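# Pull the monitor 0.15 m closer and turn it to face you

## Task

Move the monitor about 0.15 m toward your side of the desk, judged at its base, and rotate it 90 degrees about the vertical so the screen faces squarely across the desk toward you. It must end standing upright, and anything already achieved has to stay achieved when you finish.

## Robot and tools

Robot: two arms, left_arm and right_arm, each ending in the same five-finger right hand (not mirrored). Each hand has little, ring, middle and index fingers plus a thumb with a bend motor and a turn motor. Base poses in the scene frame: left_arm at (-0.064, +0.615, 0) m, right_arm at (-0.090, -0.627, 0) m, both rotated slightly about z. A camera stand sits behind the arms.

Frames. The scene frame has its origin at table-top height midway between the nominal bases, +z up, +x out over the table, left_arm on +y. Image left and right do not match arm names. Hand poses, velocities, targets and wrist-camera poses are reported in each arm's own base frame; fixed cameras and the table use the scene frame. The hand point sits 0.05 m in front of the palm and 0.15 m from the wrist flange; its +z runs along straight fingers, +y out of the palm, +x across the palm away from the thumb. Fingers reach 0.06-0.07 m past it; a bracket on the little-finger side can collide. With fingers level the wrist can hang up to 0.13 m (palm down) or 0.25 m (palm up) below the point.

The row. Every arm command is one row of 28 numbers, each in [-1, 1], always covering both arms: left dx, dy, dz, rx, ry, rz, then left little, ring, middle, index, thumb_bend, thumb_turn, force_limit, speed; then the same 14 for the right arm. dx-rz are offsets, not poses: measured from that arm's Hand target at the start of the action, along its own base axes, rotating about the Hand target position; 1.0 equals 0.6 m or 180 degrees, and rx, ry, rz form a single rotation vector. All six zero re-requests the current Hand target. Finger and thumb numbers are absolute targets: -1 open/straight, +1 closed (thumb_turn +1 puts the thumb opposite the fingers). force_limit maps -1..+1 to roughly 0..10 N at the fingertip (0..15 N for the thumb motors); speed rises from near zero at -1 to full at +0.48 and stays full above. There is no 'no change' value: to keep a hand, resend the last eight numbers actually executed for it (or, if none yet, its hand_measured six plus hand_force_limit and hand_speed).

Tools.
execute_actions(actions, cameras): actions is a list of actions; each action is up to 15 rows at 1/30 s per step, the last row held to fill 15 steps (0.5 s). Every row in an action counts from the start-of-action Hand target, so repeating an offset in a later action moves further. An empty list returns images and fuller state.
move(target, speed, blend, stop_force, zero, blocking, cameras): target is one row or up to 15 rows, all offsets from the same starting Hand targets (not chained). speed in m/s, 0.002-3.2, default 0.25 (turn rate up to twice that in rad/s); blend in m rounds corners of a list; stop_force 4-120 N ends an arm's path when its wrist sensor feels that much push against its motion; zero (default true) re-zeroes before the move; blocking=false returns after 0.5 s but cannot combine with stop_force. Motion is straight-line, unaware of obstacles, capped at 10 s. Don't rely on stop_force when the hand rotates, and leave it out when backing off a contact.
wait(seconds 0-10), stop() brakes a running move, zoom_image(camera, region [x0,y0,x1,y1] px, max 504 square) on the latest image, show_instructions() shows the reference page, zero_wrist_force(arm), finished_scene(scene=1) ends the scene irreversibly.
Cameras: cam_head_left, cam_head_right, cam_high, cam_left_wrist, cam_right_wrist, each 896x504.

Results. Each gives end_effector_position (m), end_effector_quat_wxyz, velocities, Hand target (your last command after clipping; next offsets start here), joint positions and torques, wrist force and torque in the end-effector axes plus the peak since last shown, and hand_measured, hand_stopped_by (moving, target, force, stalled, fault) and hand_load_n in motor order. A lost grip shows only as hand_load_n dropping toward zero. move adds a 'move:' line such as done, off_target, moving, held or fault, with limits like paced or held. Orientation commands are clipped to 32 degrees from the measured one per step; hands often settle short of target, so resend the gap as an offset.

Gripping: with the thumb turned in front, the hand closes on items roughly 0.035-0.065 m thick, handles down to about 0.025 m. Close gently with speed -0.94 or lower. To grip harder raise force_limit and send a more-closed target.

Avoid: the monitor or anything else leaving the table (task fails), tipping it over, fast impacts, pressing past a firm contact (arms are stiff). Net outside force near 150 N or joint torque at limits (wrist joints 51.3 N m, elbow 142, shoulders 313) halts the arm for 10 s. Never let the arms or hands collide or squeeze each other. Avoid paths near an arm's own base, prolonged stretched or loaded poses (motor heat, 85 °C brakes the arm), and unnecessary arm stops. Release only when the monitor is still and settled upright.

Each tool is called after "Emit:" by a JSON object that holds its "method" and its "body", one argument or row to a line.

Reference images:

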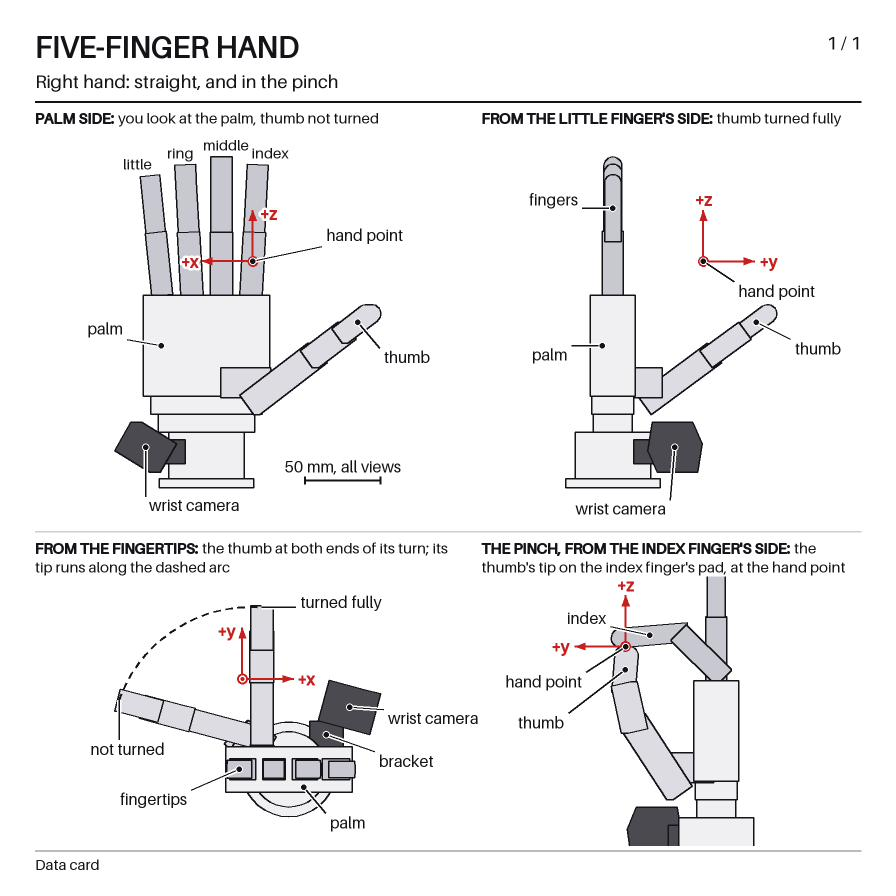

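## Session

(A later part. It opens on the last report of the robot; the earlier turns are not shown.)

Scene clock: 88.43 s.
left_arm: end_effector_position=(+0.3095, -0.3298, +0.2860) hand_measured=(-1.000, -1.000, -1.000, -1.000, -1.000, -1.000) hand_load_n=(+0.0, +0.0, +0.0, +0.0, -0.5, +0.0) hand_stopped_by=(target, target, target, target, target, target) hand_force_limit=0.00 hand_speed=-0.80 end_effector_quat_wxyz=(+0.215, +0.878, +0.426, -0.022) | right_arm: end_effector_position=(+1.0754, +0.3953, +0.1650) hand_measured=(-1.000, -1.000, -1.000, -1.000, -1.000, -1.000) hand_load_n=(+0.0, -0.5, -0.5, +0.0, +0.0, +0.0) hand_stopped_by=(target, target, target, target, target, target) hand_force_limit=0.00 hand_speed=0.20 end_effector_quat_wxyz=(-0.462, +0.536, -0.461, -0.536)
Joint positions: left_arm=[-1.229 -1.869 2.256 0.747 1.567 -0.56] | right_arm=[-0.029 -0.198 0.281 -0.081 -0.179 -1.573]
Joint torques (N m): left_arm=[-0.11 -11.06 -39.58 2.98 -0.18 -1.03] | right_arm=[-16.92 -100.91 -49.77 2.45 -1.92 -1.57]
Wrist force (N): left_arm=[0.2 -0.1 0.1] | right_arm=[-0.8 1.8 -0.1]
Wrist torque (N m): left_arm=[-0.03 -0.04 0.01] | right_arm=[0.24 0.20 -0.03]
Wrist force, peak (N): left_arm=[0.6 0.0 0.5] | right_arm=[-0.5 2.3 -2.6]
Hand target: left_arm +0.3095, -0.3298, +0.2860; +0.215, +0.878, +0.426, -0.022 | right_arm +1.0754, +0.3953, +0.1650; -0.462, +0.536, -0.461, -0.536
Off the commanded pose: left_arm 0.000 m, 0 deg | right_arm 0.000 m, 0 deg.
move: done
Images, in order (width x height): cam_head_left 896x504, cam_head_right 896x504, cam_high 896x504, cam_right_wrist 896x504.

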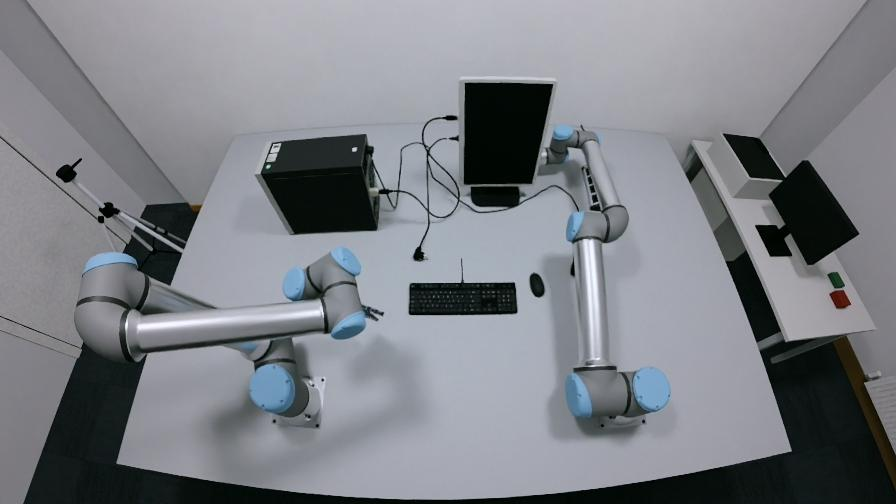

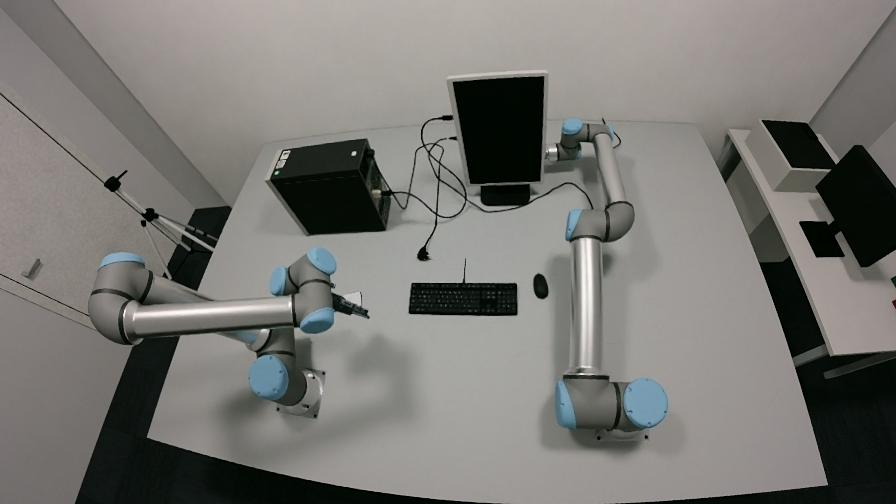

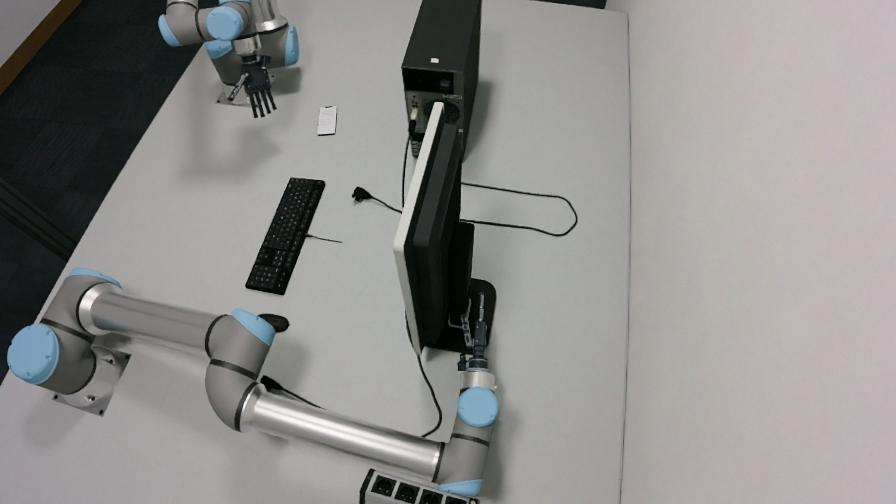

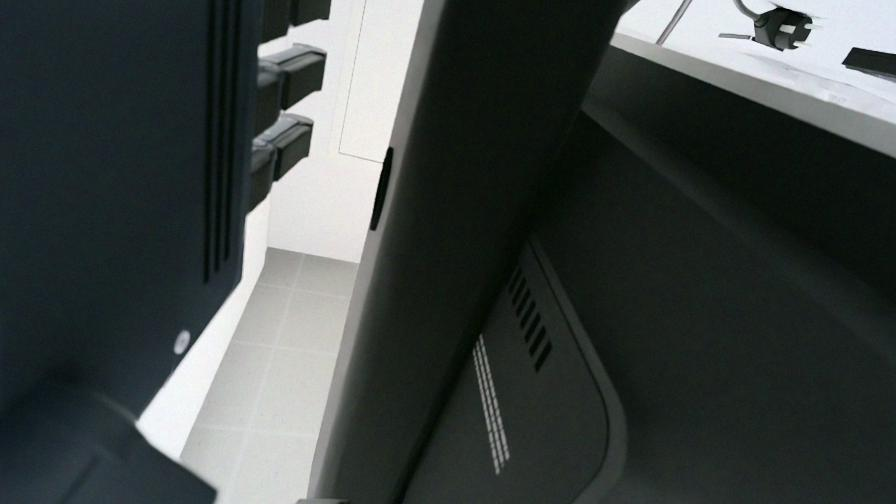

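Emit:
{"method": "zoom_image", "body": {
  "camera": "cam_head_left",
  "region": [440, 60, 640, 230]
}}

Emit:
{"method": "zoom_image", "body": {
  "camera": "cam_head_right",
  "region": [440, 60, 640, 230]
}}

Scaled by 2.520.

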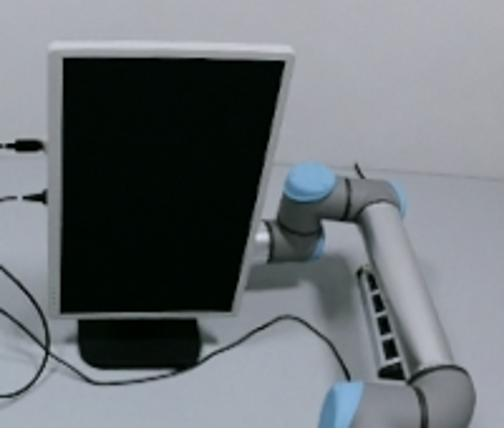

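Scaled by 2.520.

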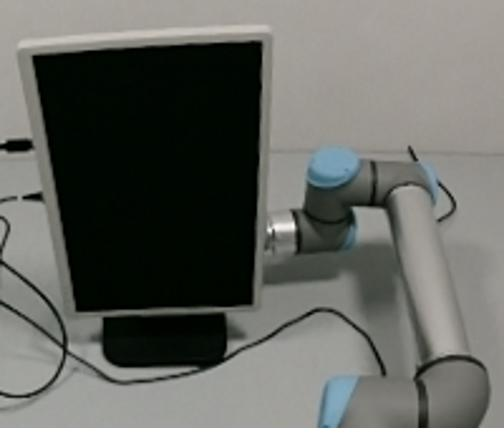

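Emit:
{"method": "move", "body": {
  "target": [
    [0,0,0,0,0,0,-1,-1,-1,-1,-1,-1,0,-0.8,-0.001,0.0417,-0.025,0,0,0,-1,-1,-1,-1,-1,-1,0,0.2],
    [0,0,0,0,0,0,-1,-1,-1,-1,-1,-1,0,-0.8,-0.1,0.0391,-0.025,0,0,0,-1,-1,-1,-1,-1,-1,0,0.2]
  ],
  "speed": [0.05, 0.025],
  "stop_force": 5,
  "cameras": ["cam_head_left", "cam_head_right", "cam_high", "cam_right_wrist"]
}}

Scene clock: 96.43 s.
left_arm: end_effector_position=(+0.3095, -0.3298, +0.2860) hand_measured=(-1.000, -1.000, -1.000, -1.000, -1.000, -1.000) hand_load_n=(+0.0, +0.0, +0.0, +0.0, +0.0, +0.0) hand_stopped_by=(target, target, target, target, target, target) hand_force_limit=0.00 hand_speed=-0.80 end_effector_quat_wxyz=(+0.215, +0.878, +0.426, -0.022) | right_arm: end_effector_position=(+1.0454, +0.4195, +0.1500) hand_measured=(-1.000, -1.000, -1.000, -1.000, -1.000, -1.000) hand_load_n=(+0.0, +0.0, +0.0, +0.0, +0.0, -0.5) hand_stopped_by=(target, target, target, target, target, target) hand_force_limit=0.00 hand_speed=0.20 end_effector_quat_wxyz=(-0.462, +0.536, -0.461, -0.536)
Joint positions: left_arm=[-1.229 -1.869 2.256 0.747 1.567 -0.56] | right_arm=[-0.009 -0.298 0.513 -0.208 -0.158 -1.579]
Joint torques (N m): left_arm=[0.17 -11.55 -39.18 2.96 -0.07 -1.03] | right_arm=[16.81 -97.5 -36.7 2.35 -0.06 -1.78]
Wrist force (N): left_arm=[0.4 -0.1 0.2] | right_arm=[-1.1 1.3 -0.9]
Wrist torque (N m): left_arm=[-0.03 -0.07 0.02] | right_arm=[0.36 0.23 -0.07]
Wrist force, peak (N): left_arm=[0.6 -0.3 0.6] | right_arm=[-0.7 -13.1 -0.5]
Hand target: left_arm +0.3095, -0.3298, +0.2860; +0.215, +0.878, +0.426, -0.022 | right_arm +1.0454, +0.4196, +0.1500; -0.462, +0.536, -0.461, -0.536 (not the last commanded pose)
Off the commanded pose: left_arm 0.000 m, 0 deg | right_arm 0.030 m, 0 deg.
move: contact (right_arm); path passed 1 of 2 targets
Images, in order (width x height): cam_head_left 896x504, cam_head_right 896x504, cam_high 896x504, cam_right_wrist 896x504.

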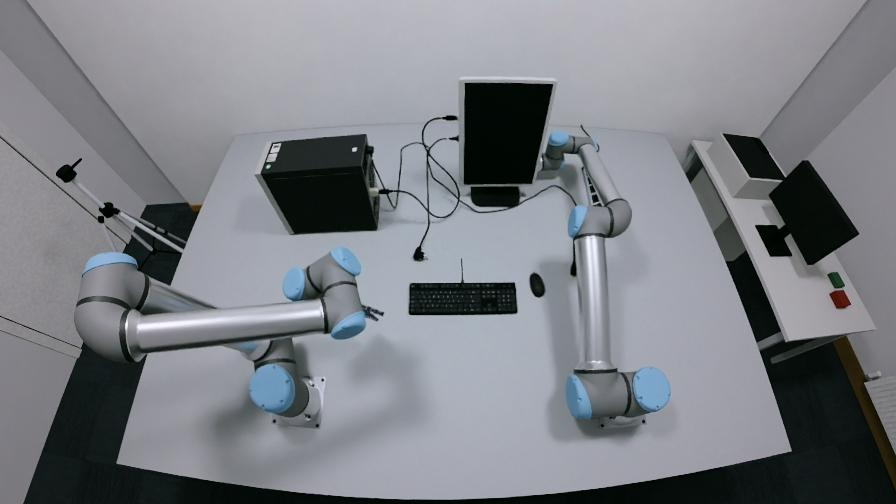

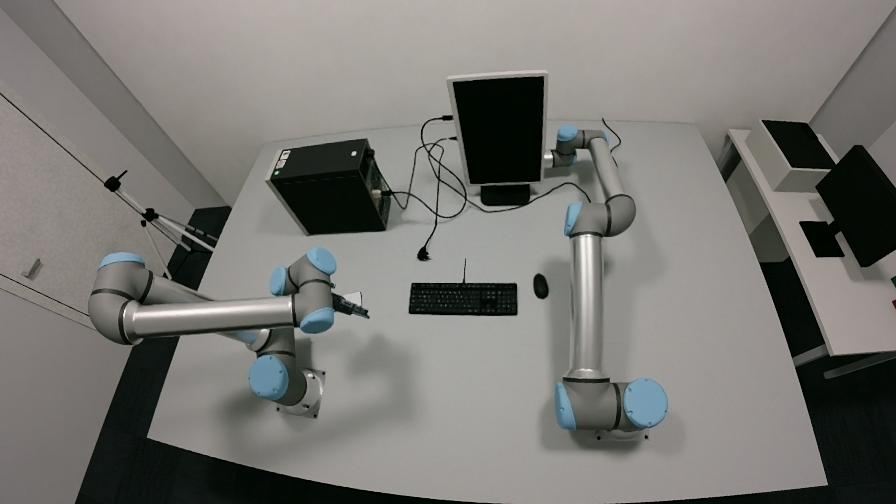

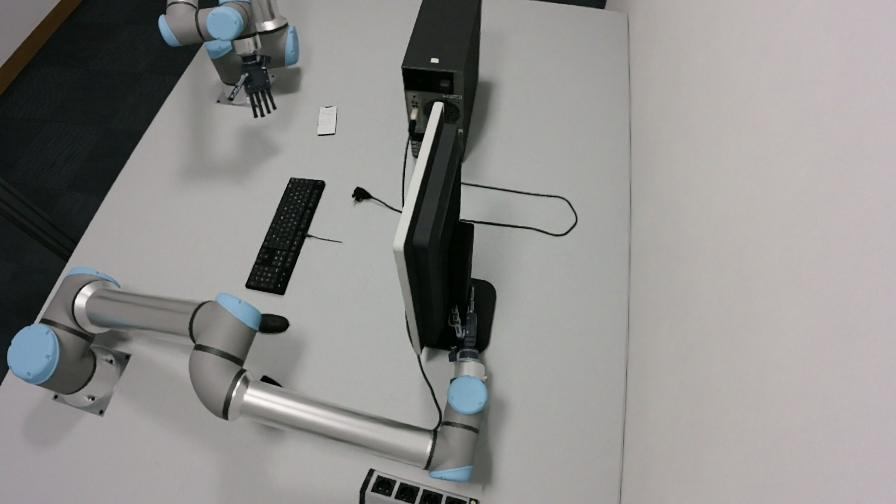

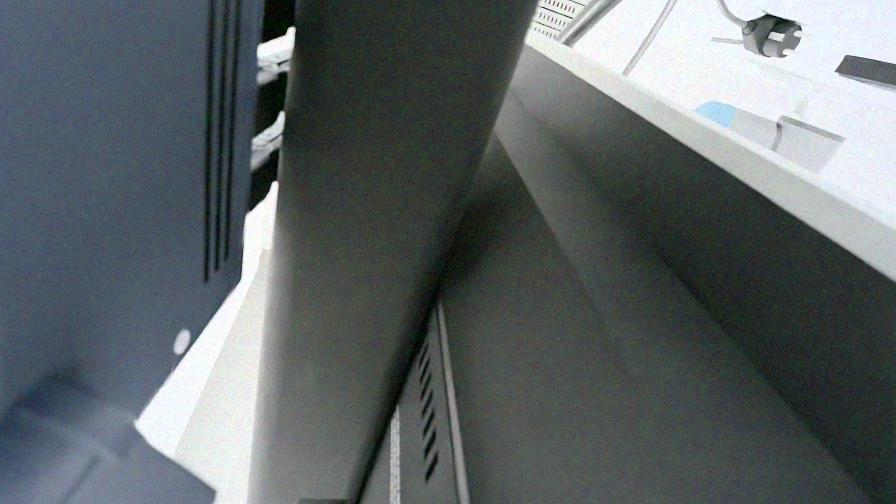

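Emit:
{"method": "move", "body": {
  "target": [0,0,0,0,0,0,-1,-1,-1,-1,-1,-1,0,-0.8,-0.0992,-0.0326,0,0,0,0,-1,-1,-1,-1,-1,-1,0,0.2],
  "speed": 0.04,
  "stop_force": 40,
  "cameras": ["cam_head_left", "cam_head_right", "cam_high", "cam_right_wrist"]
}}

Scene clock: 100.07 s.
left_arm: end_effector_position=(+0.3095, -0.3298, +0.2860) hand_measured=(-1.000, -1.000, -1.000, -1.000, -1.000, -1.000) hand_load_n=(+0.0, +0.0, +0.0, +0.0, +0.0, +0.0) hand_stopped_by=(target, target, target, target, target, target) hand_force_limit=0.00 hand_speed=-0.80 end_effector_quat_wxyz=(+0.215, +0.878, +0.426, -0.022) | right_arm: end_effector_position=(+0.9859, +0.4000, +0.1500) hand_measured=(-1.000, -1.000, -1.000, -1.000, -1.000, -1.000) hand_load_n=(+0.5, +0.0, +1.0, +0.5, -0.5, +0.0) hand_stopped_by=(target, target, target, target, target, target) hand_force_limit=0.00 hand_speed=0.20 end_effector_quat_wxyz=(-0.462, +0.536, -0.461, -0.536)
Joint positions: left_arm=[-1.229 -1.869 2.256 0.747 1.567 -0.56] | right_arm=[-0.027 -0.455 0.833 -0.372 -0.177 -1.578]
Joint torques (N m): left_arm=[-1.88 -12.25 -39.16 3.09 -0.08 -1.16] | right_arm=[13.95 -94.48 -45.89 3.03 -0.08 -1.02]
Wrist force (N): left_arm=[0.5 -0.3 0.4] | right_arm=[2.2 -6.0 -0.3]
Wrist torque (N m): left_arm=[-0.07 -0.09 0.02] | right_arm=[0.80 0.37 -0.01]
Wrist force, peak (N): left_arm=[0.7 0.1 0.4] | right_arm=[-11.1 -31.1 1.1]
Hand target: left_arm +0.3095, -0.3298, +0.2860; +0.215, +0.878, +0.426, -0.022 | right_arm +0.9859, +0.4000, +0.1500; -0.462, +0.536, -0.461, -0.536
Off the commanded pose: left_arm 0.000 m, 0 deg | right_arm 0.000 m, 0 deg.
move: done
Images, in order (width x height): cam_head_left 896x504, cam_head_right 896x504, cam_high 896x504, cam_right_wrist 896x504.

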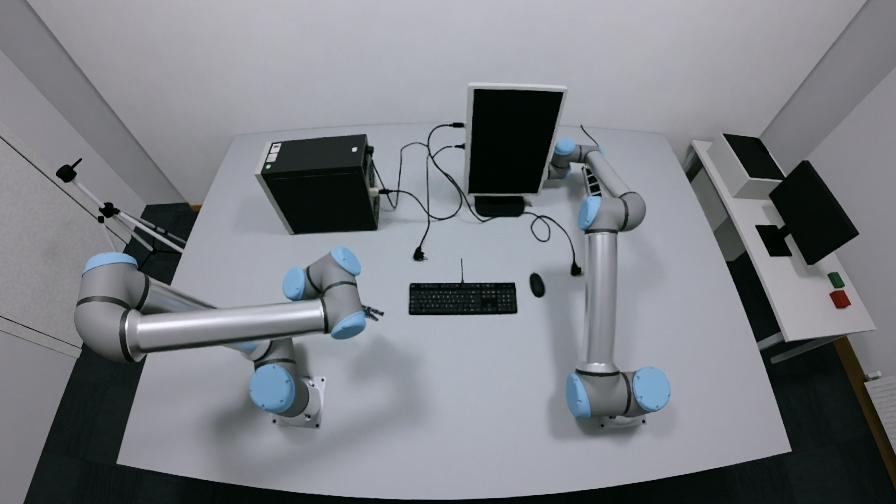

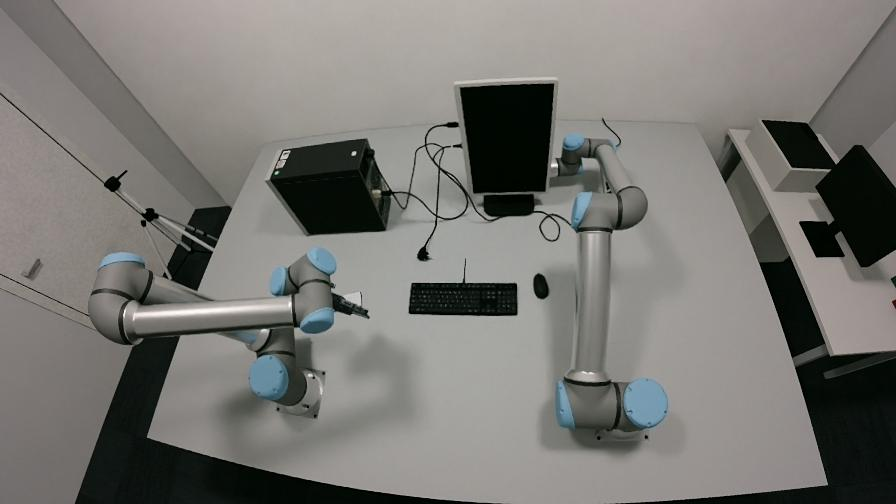

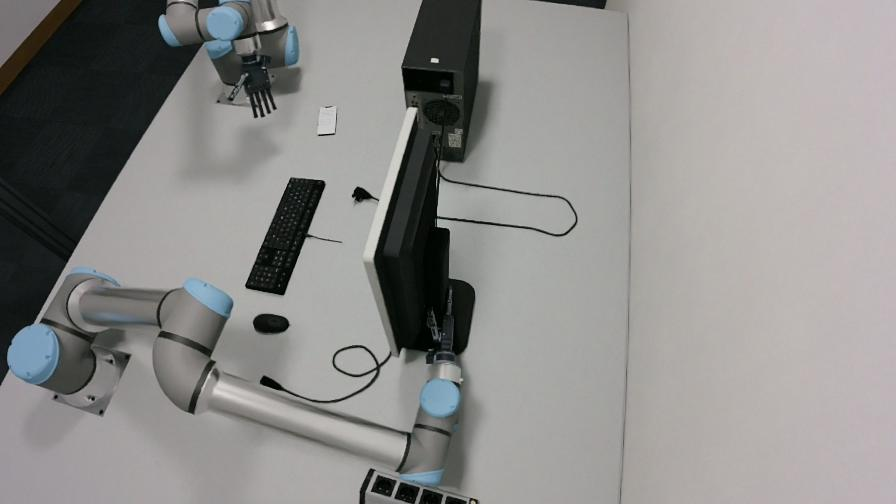

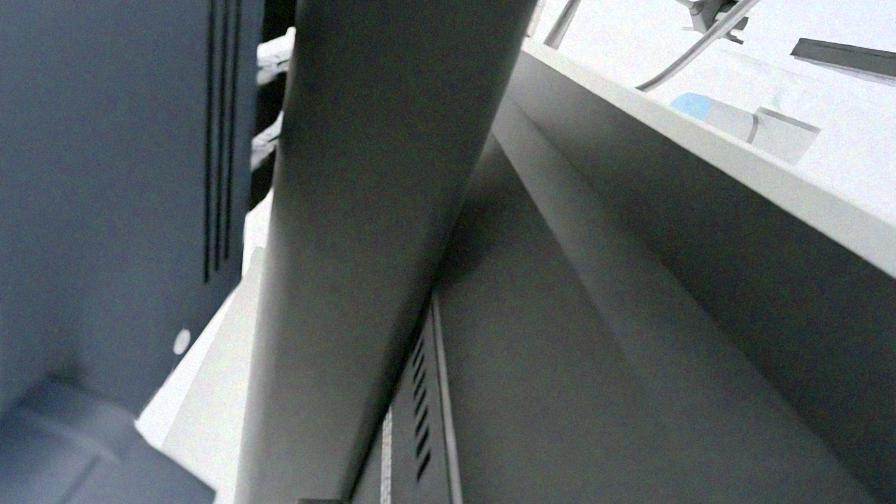

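Emit:
{"method": "move", "body": {
  "target": [0,0,0,0,0,0,-1,-1,-1,-1,-1,-1,0,-0.8,-0.1652,-0.0593,0,0,0,0,-1,-1,-1,-1,-1,-1,0,0.2],
  "speed": 0.05,
  "stop_force": 50,
  "cameras": ["cam_head_left", "cam_head_right", "cam_high", "cam_right_wrist"]
}}

Scene clock: 104.13 s.
left_arm: end_effector_position=(+0.3095, -0.3298, +0.2860) hand_measured=(-1.000, -1.000, -1.000, -1.000, -1.000, -1.000) hand_load_n=(+0.0, +0.0, +0.0, +0.0, +0.0, +0.0) hand_stopped_by=(target, target, target, target, target, target) hand_force_limit=0.00 hand_speed=-0.80 end_effector_quat_wxyz=(+0.215, +0.878, +0.426, -0.022) | right_arm: end_effector_position=(+0.8867, +0.3644, +0.1500) hand_measured=(-1.000, -1.000, -1.000, -1.000, -1.000, -1.000) hand_load_n=(+0.0, +0.0, +3.0, +1.5, +0.0, +0.0) hand_stopped_by=(target, target, target, target, target, target) hand_force_limit=0.00 hand_speed=0.20 end_effector_quat_wxyz=(-0.462, +0.536, -0.461, -0.536)
Joint positions: left_arm=[-1.229 -1.869 2.256 0.747 1.567 -0.56] | right_arm=[-0.066 -0.634 1.196 -0.557 -0.216 -1.577]
Joint torques (N m): left_arm=[-1.61 -10.98 -39.33 2.98 -0.09 -1.11] | right_arm=[22.35 -80.96 -33.37 4.93 -6.73 -0.62]
Wrist force (N): left_arm=[0.3 -0.3 0.4] | right_arm=[0.9 -24.2 1.1]
Wrist torque (N m): left_arm=[-0.06 -0.06 0.01] | right_arm=[2.04 0.28 -0.29]
Wrist force, peak (N): left_arm=[0.3 -0.2 0.8] | right_arm=[-5.2 -30.6 4.2]
Hand target: left_arm +0.3095, -0.3298, +0.2860; +0.215, +0.878, +0.426, -0.022 | right_arm +0.8867, +0.3644, +0.1500; -0.462, +0.536, -0.461, -0.536
Off the commanded pose: left_arm 0.000 m, 0 deg | right_arm 0.000 m, 0 deg.
move: done
Images, in order (width x height): cam_head_left 896x504, cam_head_right 896x504, cam_high 896x504, cam_right_wrist 896x504.

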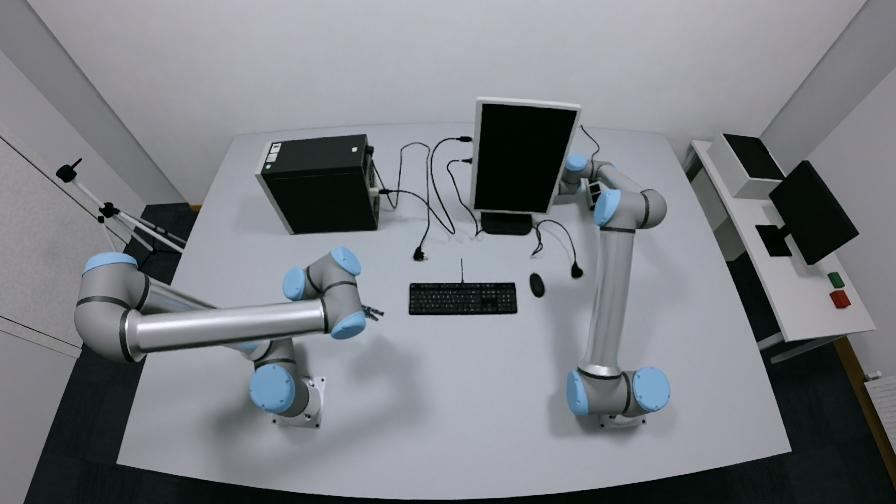

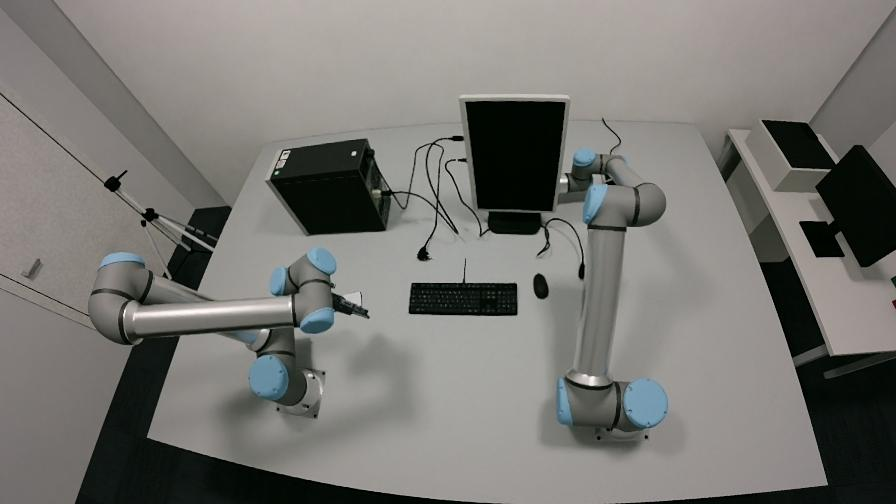

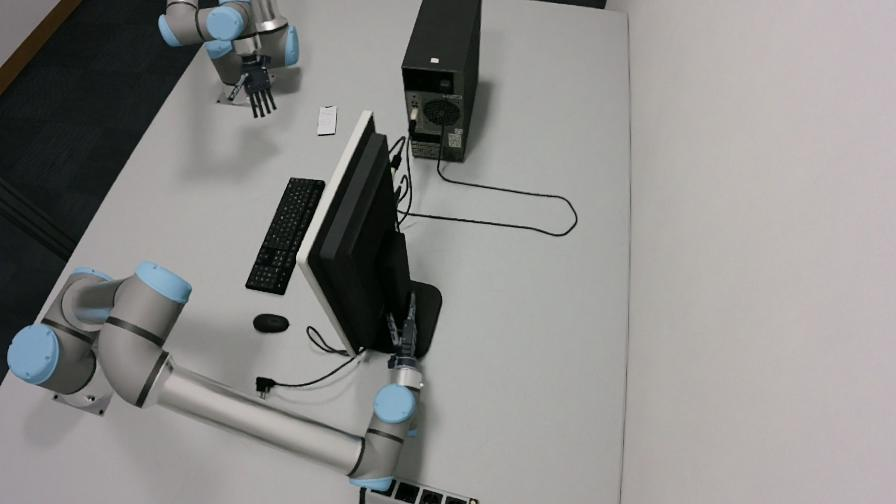

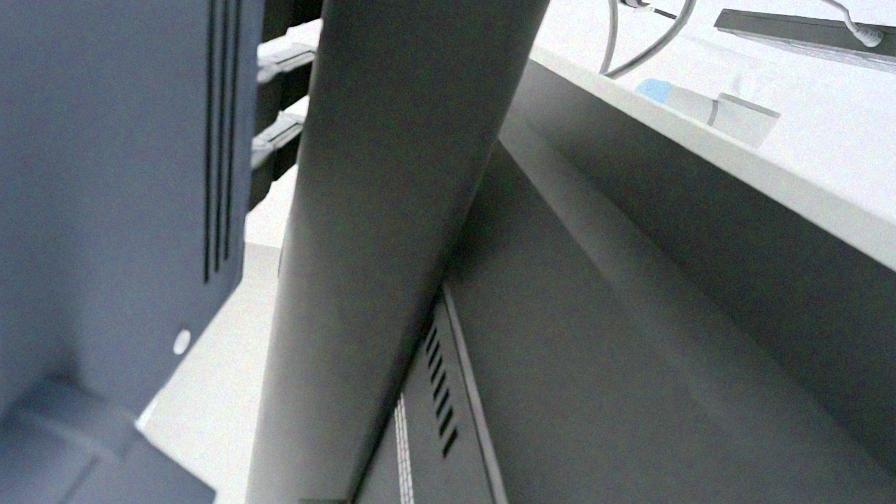

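Emit:
{"method": "zoom_image", "body": {
  "camera": "cam_head_left",
  "region": [440, 80, 640, 280]
}}

Emit:
{"method": "zoom_image", "body": {
  "camera": "cam_head_right",
  "region": [440, 80, 640, 280]
}}

Emit:
{"method": "zoom_image", "body": {
  "camera": "cam_high",
  "region": [280, 100, 520, 400]
}}

Scaled by 2.520.

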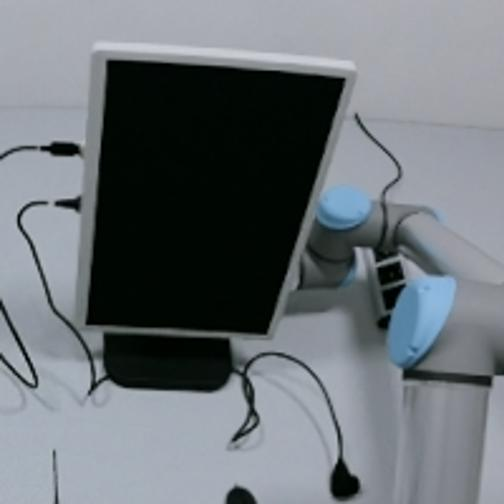

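Scaled by 2.520.

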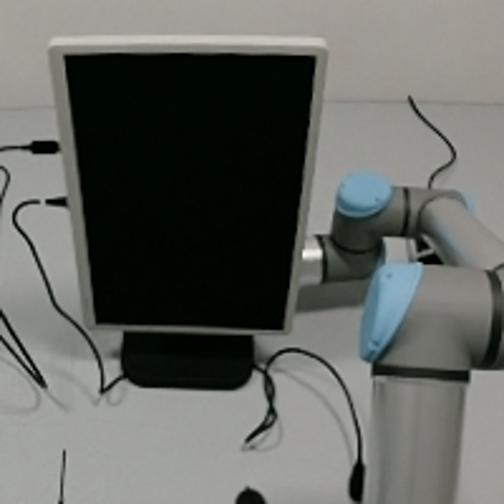

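Scaled by 1.680.

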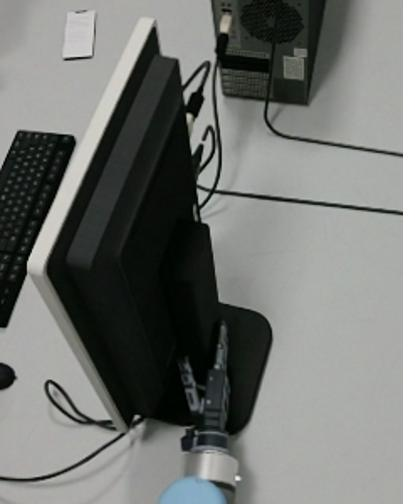

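Emit:
{"method": "move", "body": {
  "target": [
    [0,0,0,0,0,0,-1,-1,-1,-1,-1,-1,0,-0.8,0.0417,0.001,0,0,0,0,-1,-1,-1,-1,-1,-1,0,0.2],
    [0,0,0,0,0,0,-1,-1,-1,-1,-1,-1,0,-0.8,0.0428,0.051,0,0,0,-0.0389,-1,-1,-1,-1,-1,-1,0,0.2]
  ],
  "speed": 0.08,
  "cameras": ["cam_head_left", "cam_head_right", "cam_high", "cam_right_wrist"]
}}

Emit:
{"method": "zoom_image", "body": {
  "camera": "cam_head_left",
  "region": [440, 80, 640, 280]
}}

Emit:
{"method": "zoom_image", "body": {
  "camera": "cam_high",
  "region": [280, 100, 520, 400]
}}

Scene clock: 109.83 s.
left_arm: end_effector_position=(+0.3095, -0.3298, +0.2860) hand_measured=(-1.000, -1.000, -1.000, -1.000, -1.000, -1.000) hand_load_n=(+0.0, +0.0, +0.0, +0.0, +0.0, +0.0) hand_stopped_by=(target, target, target, target, target, target) hand_force_limit=0.00 hand_speed=-0.80 end_effector_quat_wxyz=(+0.215, +0.878, +0.426, -0.022) | right_arm: end_effector_position=(+0.9123, +0.3951, +0.1500) hand_measured=(-1.000, -1.000, -1.000, -1.000, -1.000, -1.000) hand_load_n=(+0.0, +0.0, +0.0, +0.0, +1.0, +0.5) hand_stopped_by=(target, target, target, target, target, target) hand_force_limit=0.00 hand_speed=0.20 end_effector_quat_wxyz=(+0.494, -0.507, +0.493, +0.507)
Joint positions: left_arm=[-1.229 -1.869 2.256 0.747 1.567 -0.56] | right_arm=[-0.045 -0.637 1.203 -0.55 -0.073 -1.587]
Joint torques (N m): left_arm=[-0.19 -11.9 -39.6 2.73 0.03 -1.1] | right_arm=[-6.65 -98.05 -41.01 -1.54 -0.72 1.6]
Wrist force (N): left_arm=[0.6 0.5 0.3] | right_arm=[1.3 -1.4 -8.7]
Wrist torque (N m): left_arm=[0.05 -0.10 0.05] | right_arm=[0.27 -0.50 0.12]
Wrist force, peak (N): left_arm=[0.6 0.5 0.3] | right_arm=[0.9 -24.5 1.0]
Hand target: left_arm +0.3095, -0.3298, +0.2860; +0.215, +0.878, +0.426, -0.022 | right_arm +0.9124, +0.3950, +0.1500; +0.494, -0.507, +0.493, +0.507
Off the commanded pose: left_arm 0.000 m, 0 deg | right_arm 0.000 m, 0 deg.
move: done
Images, in order (width x height): cam_head_left 896x504, cam_head_right 896x504, cam_high 896x504, cam_right_wrist 896x504.

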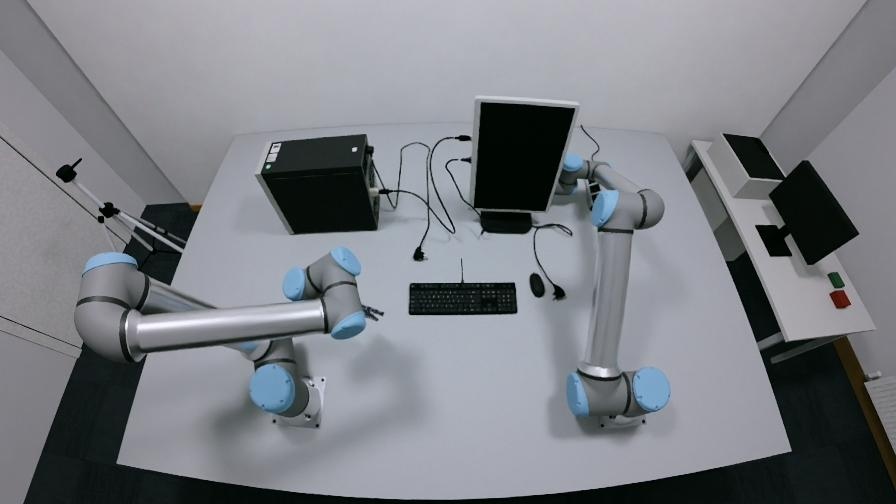

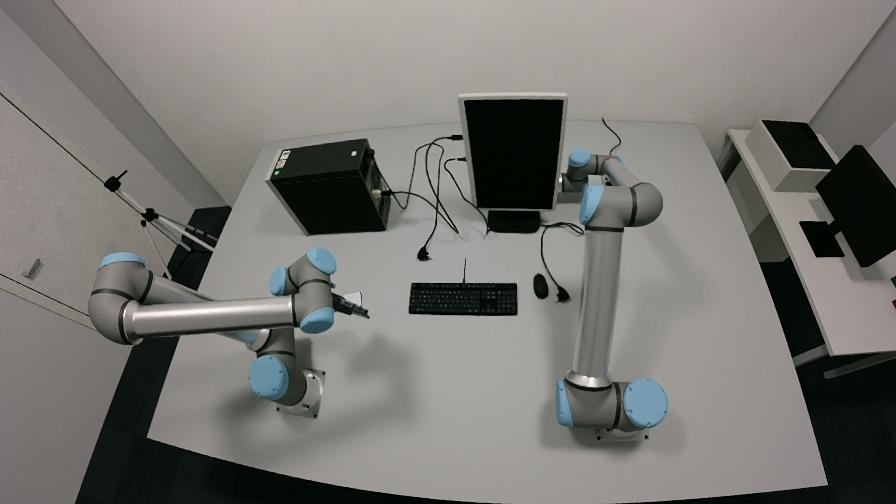

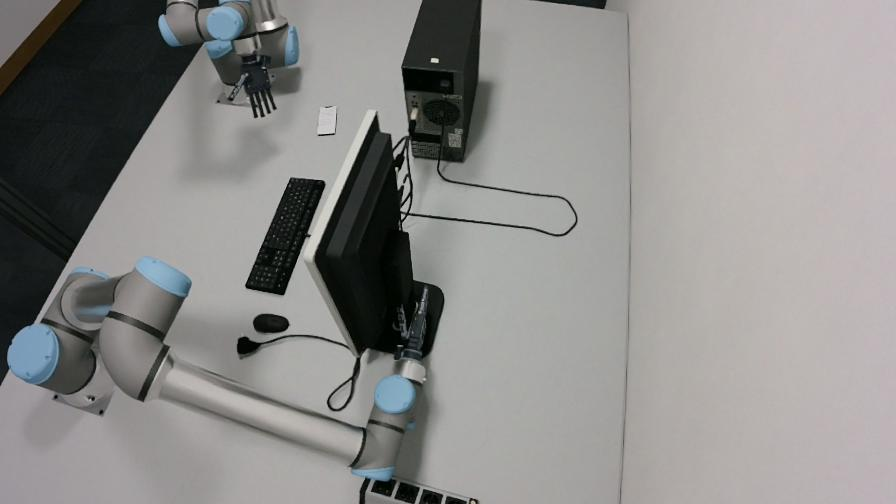

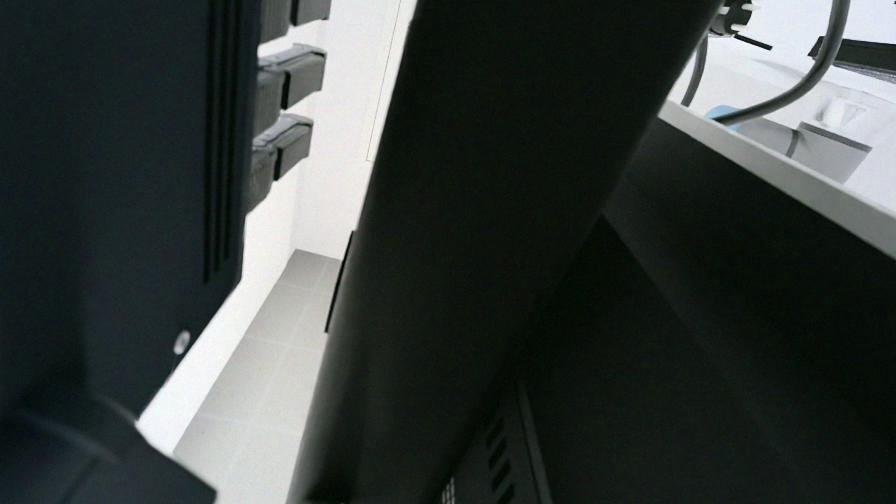

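Scaled by 2.520.

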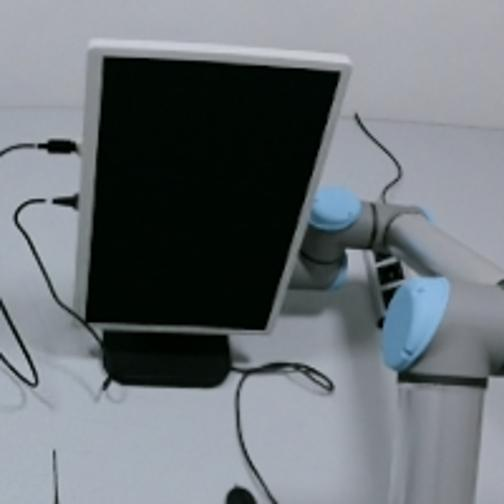

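Scaled by 1.680.

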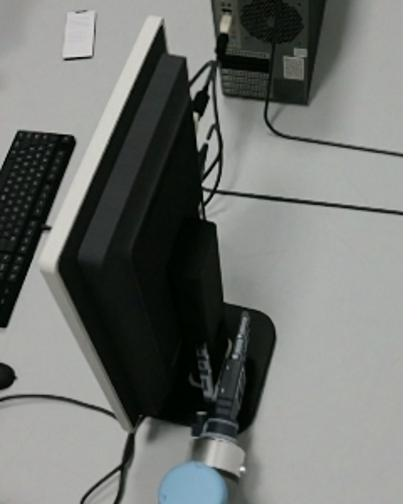

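Emit:
{"method": "move", "body": {
  "target": [
    [0,0,0,0,0,0,-1,-1,-1,-1,-1,-1,0,-0.8,0.0005,-0.025,0,0,0,0,-1,-1,-1,-1,-1,-1,0,0.2],
    [0,0,0,0,0,0,-1,-1,-1,-1,-1,-1,0,-0.8,-0.1103,-0.0563,0,0,0,0,-1,-1,-1,-1,-1,-1,0,0.2]
  ],
  "speed": [0.05, 0.04],
  "cameras": ["cam_head_left", "cam_head_right", "cam_high", "cam_right_wrist"]
}}

Emit:
{"method": "zoom_image", "body": {
  "camera": "cam_head_left",
  "region": [440, 80, 640, 280]
}}

Emit:
{"method": "zoom_image", "body": {
  "camera": "cam_head_right",
  "region": [440, 80, 640, 280]
}}

Emit:
{"method": "zoom_image", "body": {
  "camera": "cam_high",
  "region": [280, 100, 520, 400]
}}

Scene clock: 113.83 s.
left_arm: end_effector_position=(+0.3095, -0.3298, +0.2860) hand_measured=(-1.000, -1.000, -1.000, -1.000, -1.000, -1.000) hand_load_n=(+0.0, +0.0, +0.0, +0.0, +0.0, +0.0) hand_stopped_by=(target, target, target, target, target, target) hand_force_limit=0.00 hand_speed=-0.80 end_effector_quat_wxyz=(+0.215, +0.878, +0.426, -0.022) | right_arm: end_effector_position=(+0.8462, +0.3611, +0.1500) hand_measured=(-1.000, -1.000, -1.000, -1.000, -1.000, -1.000) hand_load_n=(+0.0, +0.0, +1.0, +3.0, +0.0, +0.0) hand_stopped_by=(target, target, target, target, target, target) hand_force_limit=0.00 hand_speed=0.20 end_effector_quat_wxyz=(+0.494, -0.507, +0.493, +0.507)
Joint positions: left_arm=[-1.229 -1.869 2.256 0.747 1.567 -0.56] | right_arm=[-0.086 -0.736 1.403 -0.657 -0.114 -1.581]
Joint torques (N m): left_arm=[-0.84 -12.19 -39.18 3.02 -0.19 -1.16] | right_arm=[14.55 -72.98 -28.63 -0.13 -7.03 0.66]
Wrist force (N): left_arm=[0.3 0.3 0.4] | right_arm=[-3.9 -22.0 3.6]
Wrist torque (N m): left_arm=[0.03 -0.06 0.03] | right_arm=[1.71 -0.05 -0.30]
Wrist force, peak (N): left_arm=[0.2 0.4 0.7] | right_arm=[-19.3 -35.2 7.4]
Hand target: left_arm +0.3095, -0.3298, +0.2860; +0.215, +0.878, +0.426, -0.022 | right_arm +0.8462, +0.3612, +0.1500; +0.494, -0.507, +0.493, +0.507
Off the commanded pose: left_arm 0.000 m, 0 deg | right_arm 0.000 m, 0 deg.
move: done
Images, in order (width x height): cam_head_left 896x504, cam_head_right 896x504, cam_high 896x504, cam_right_wrist 896x504.

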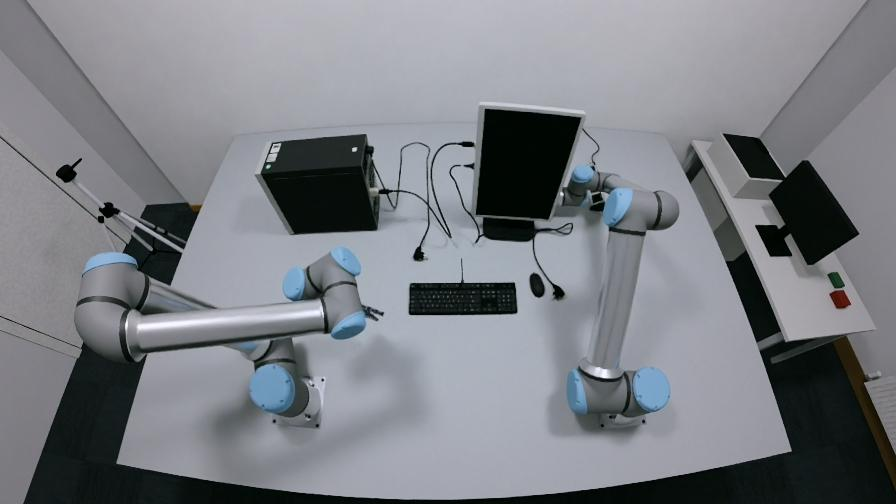

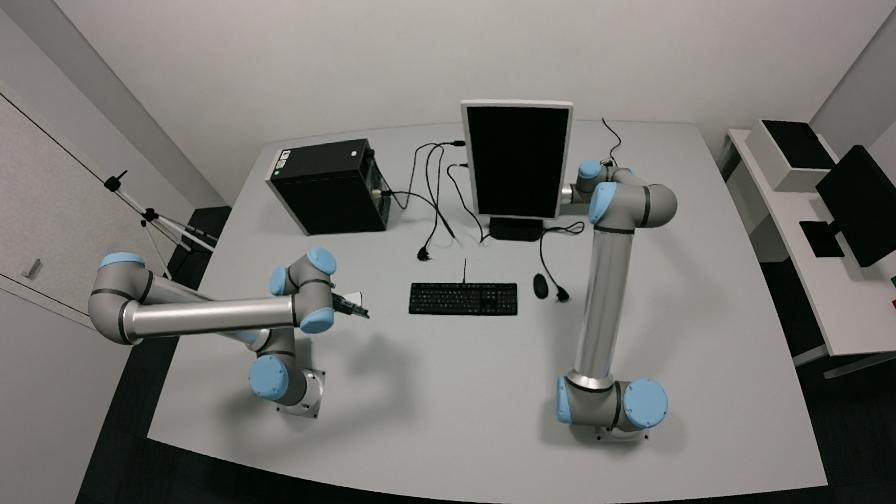

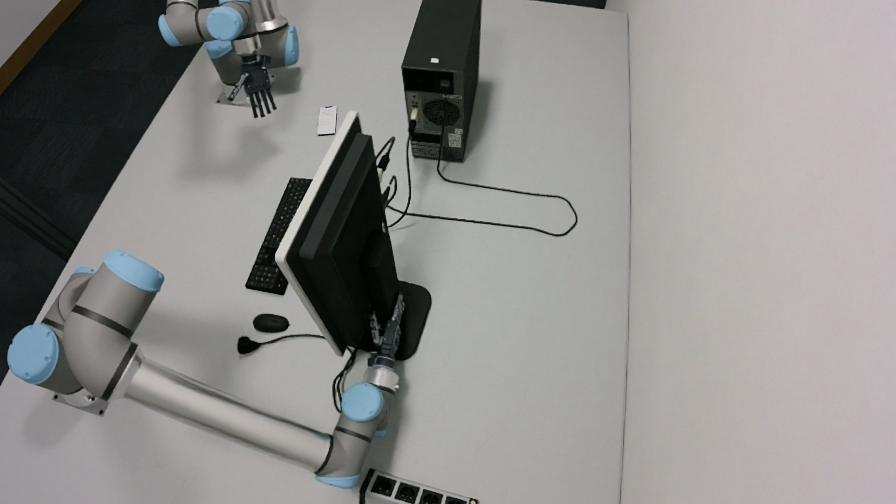

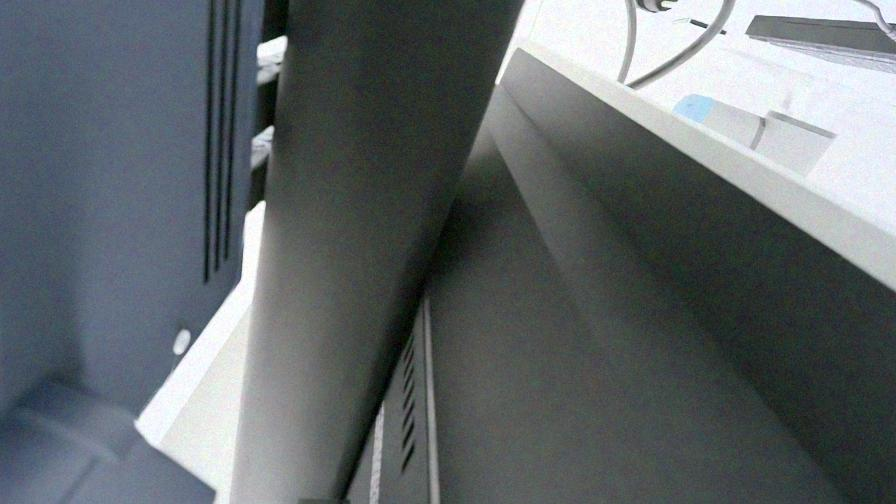

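Scaled by 2.520.

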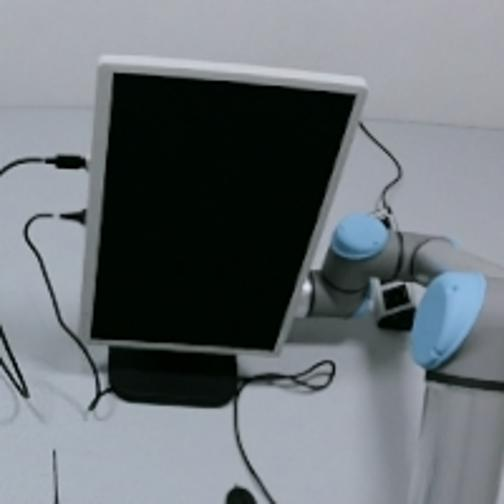

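Scaled by 2.520.

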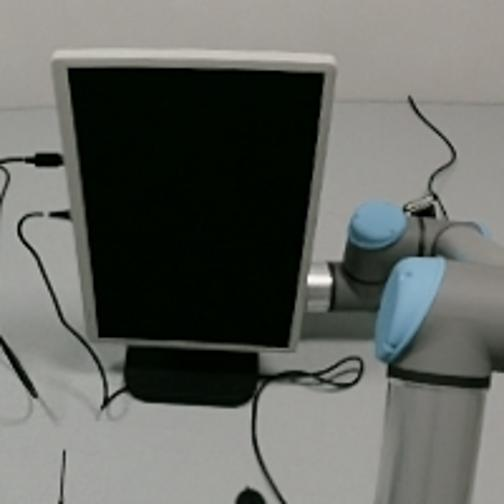

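Scaled by 1.680.

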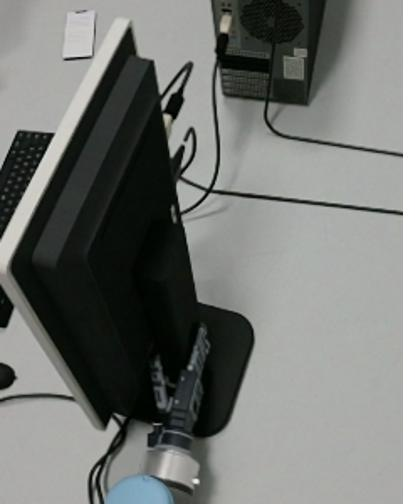

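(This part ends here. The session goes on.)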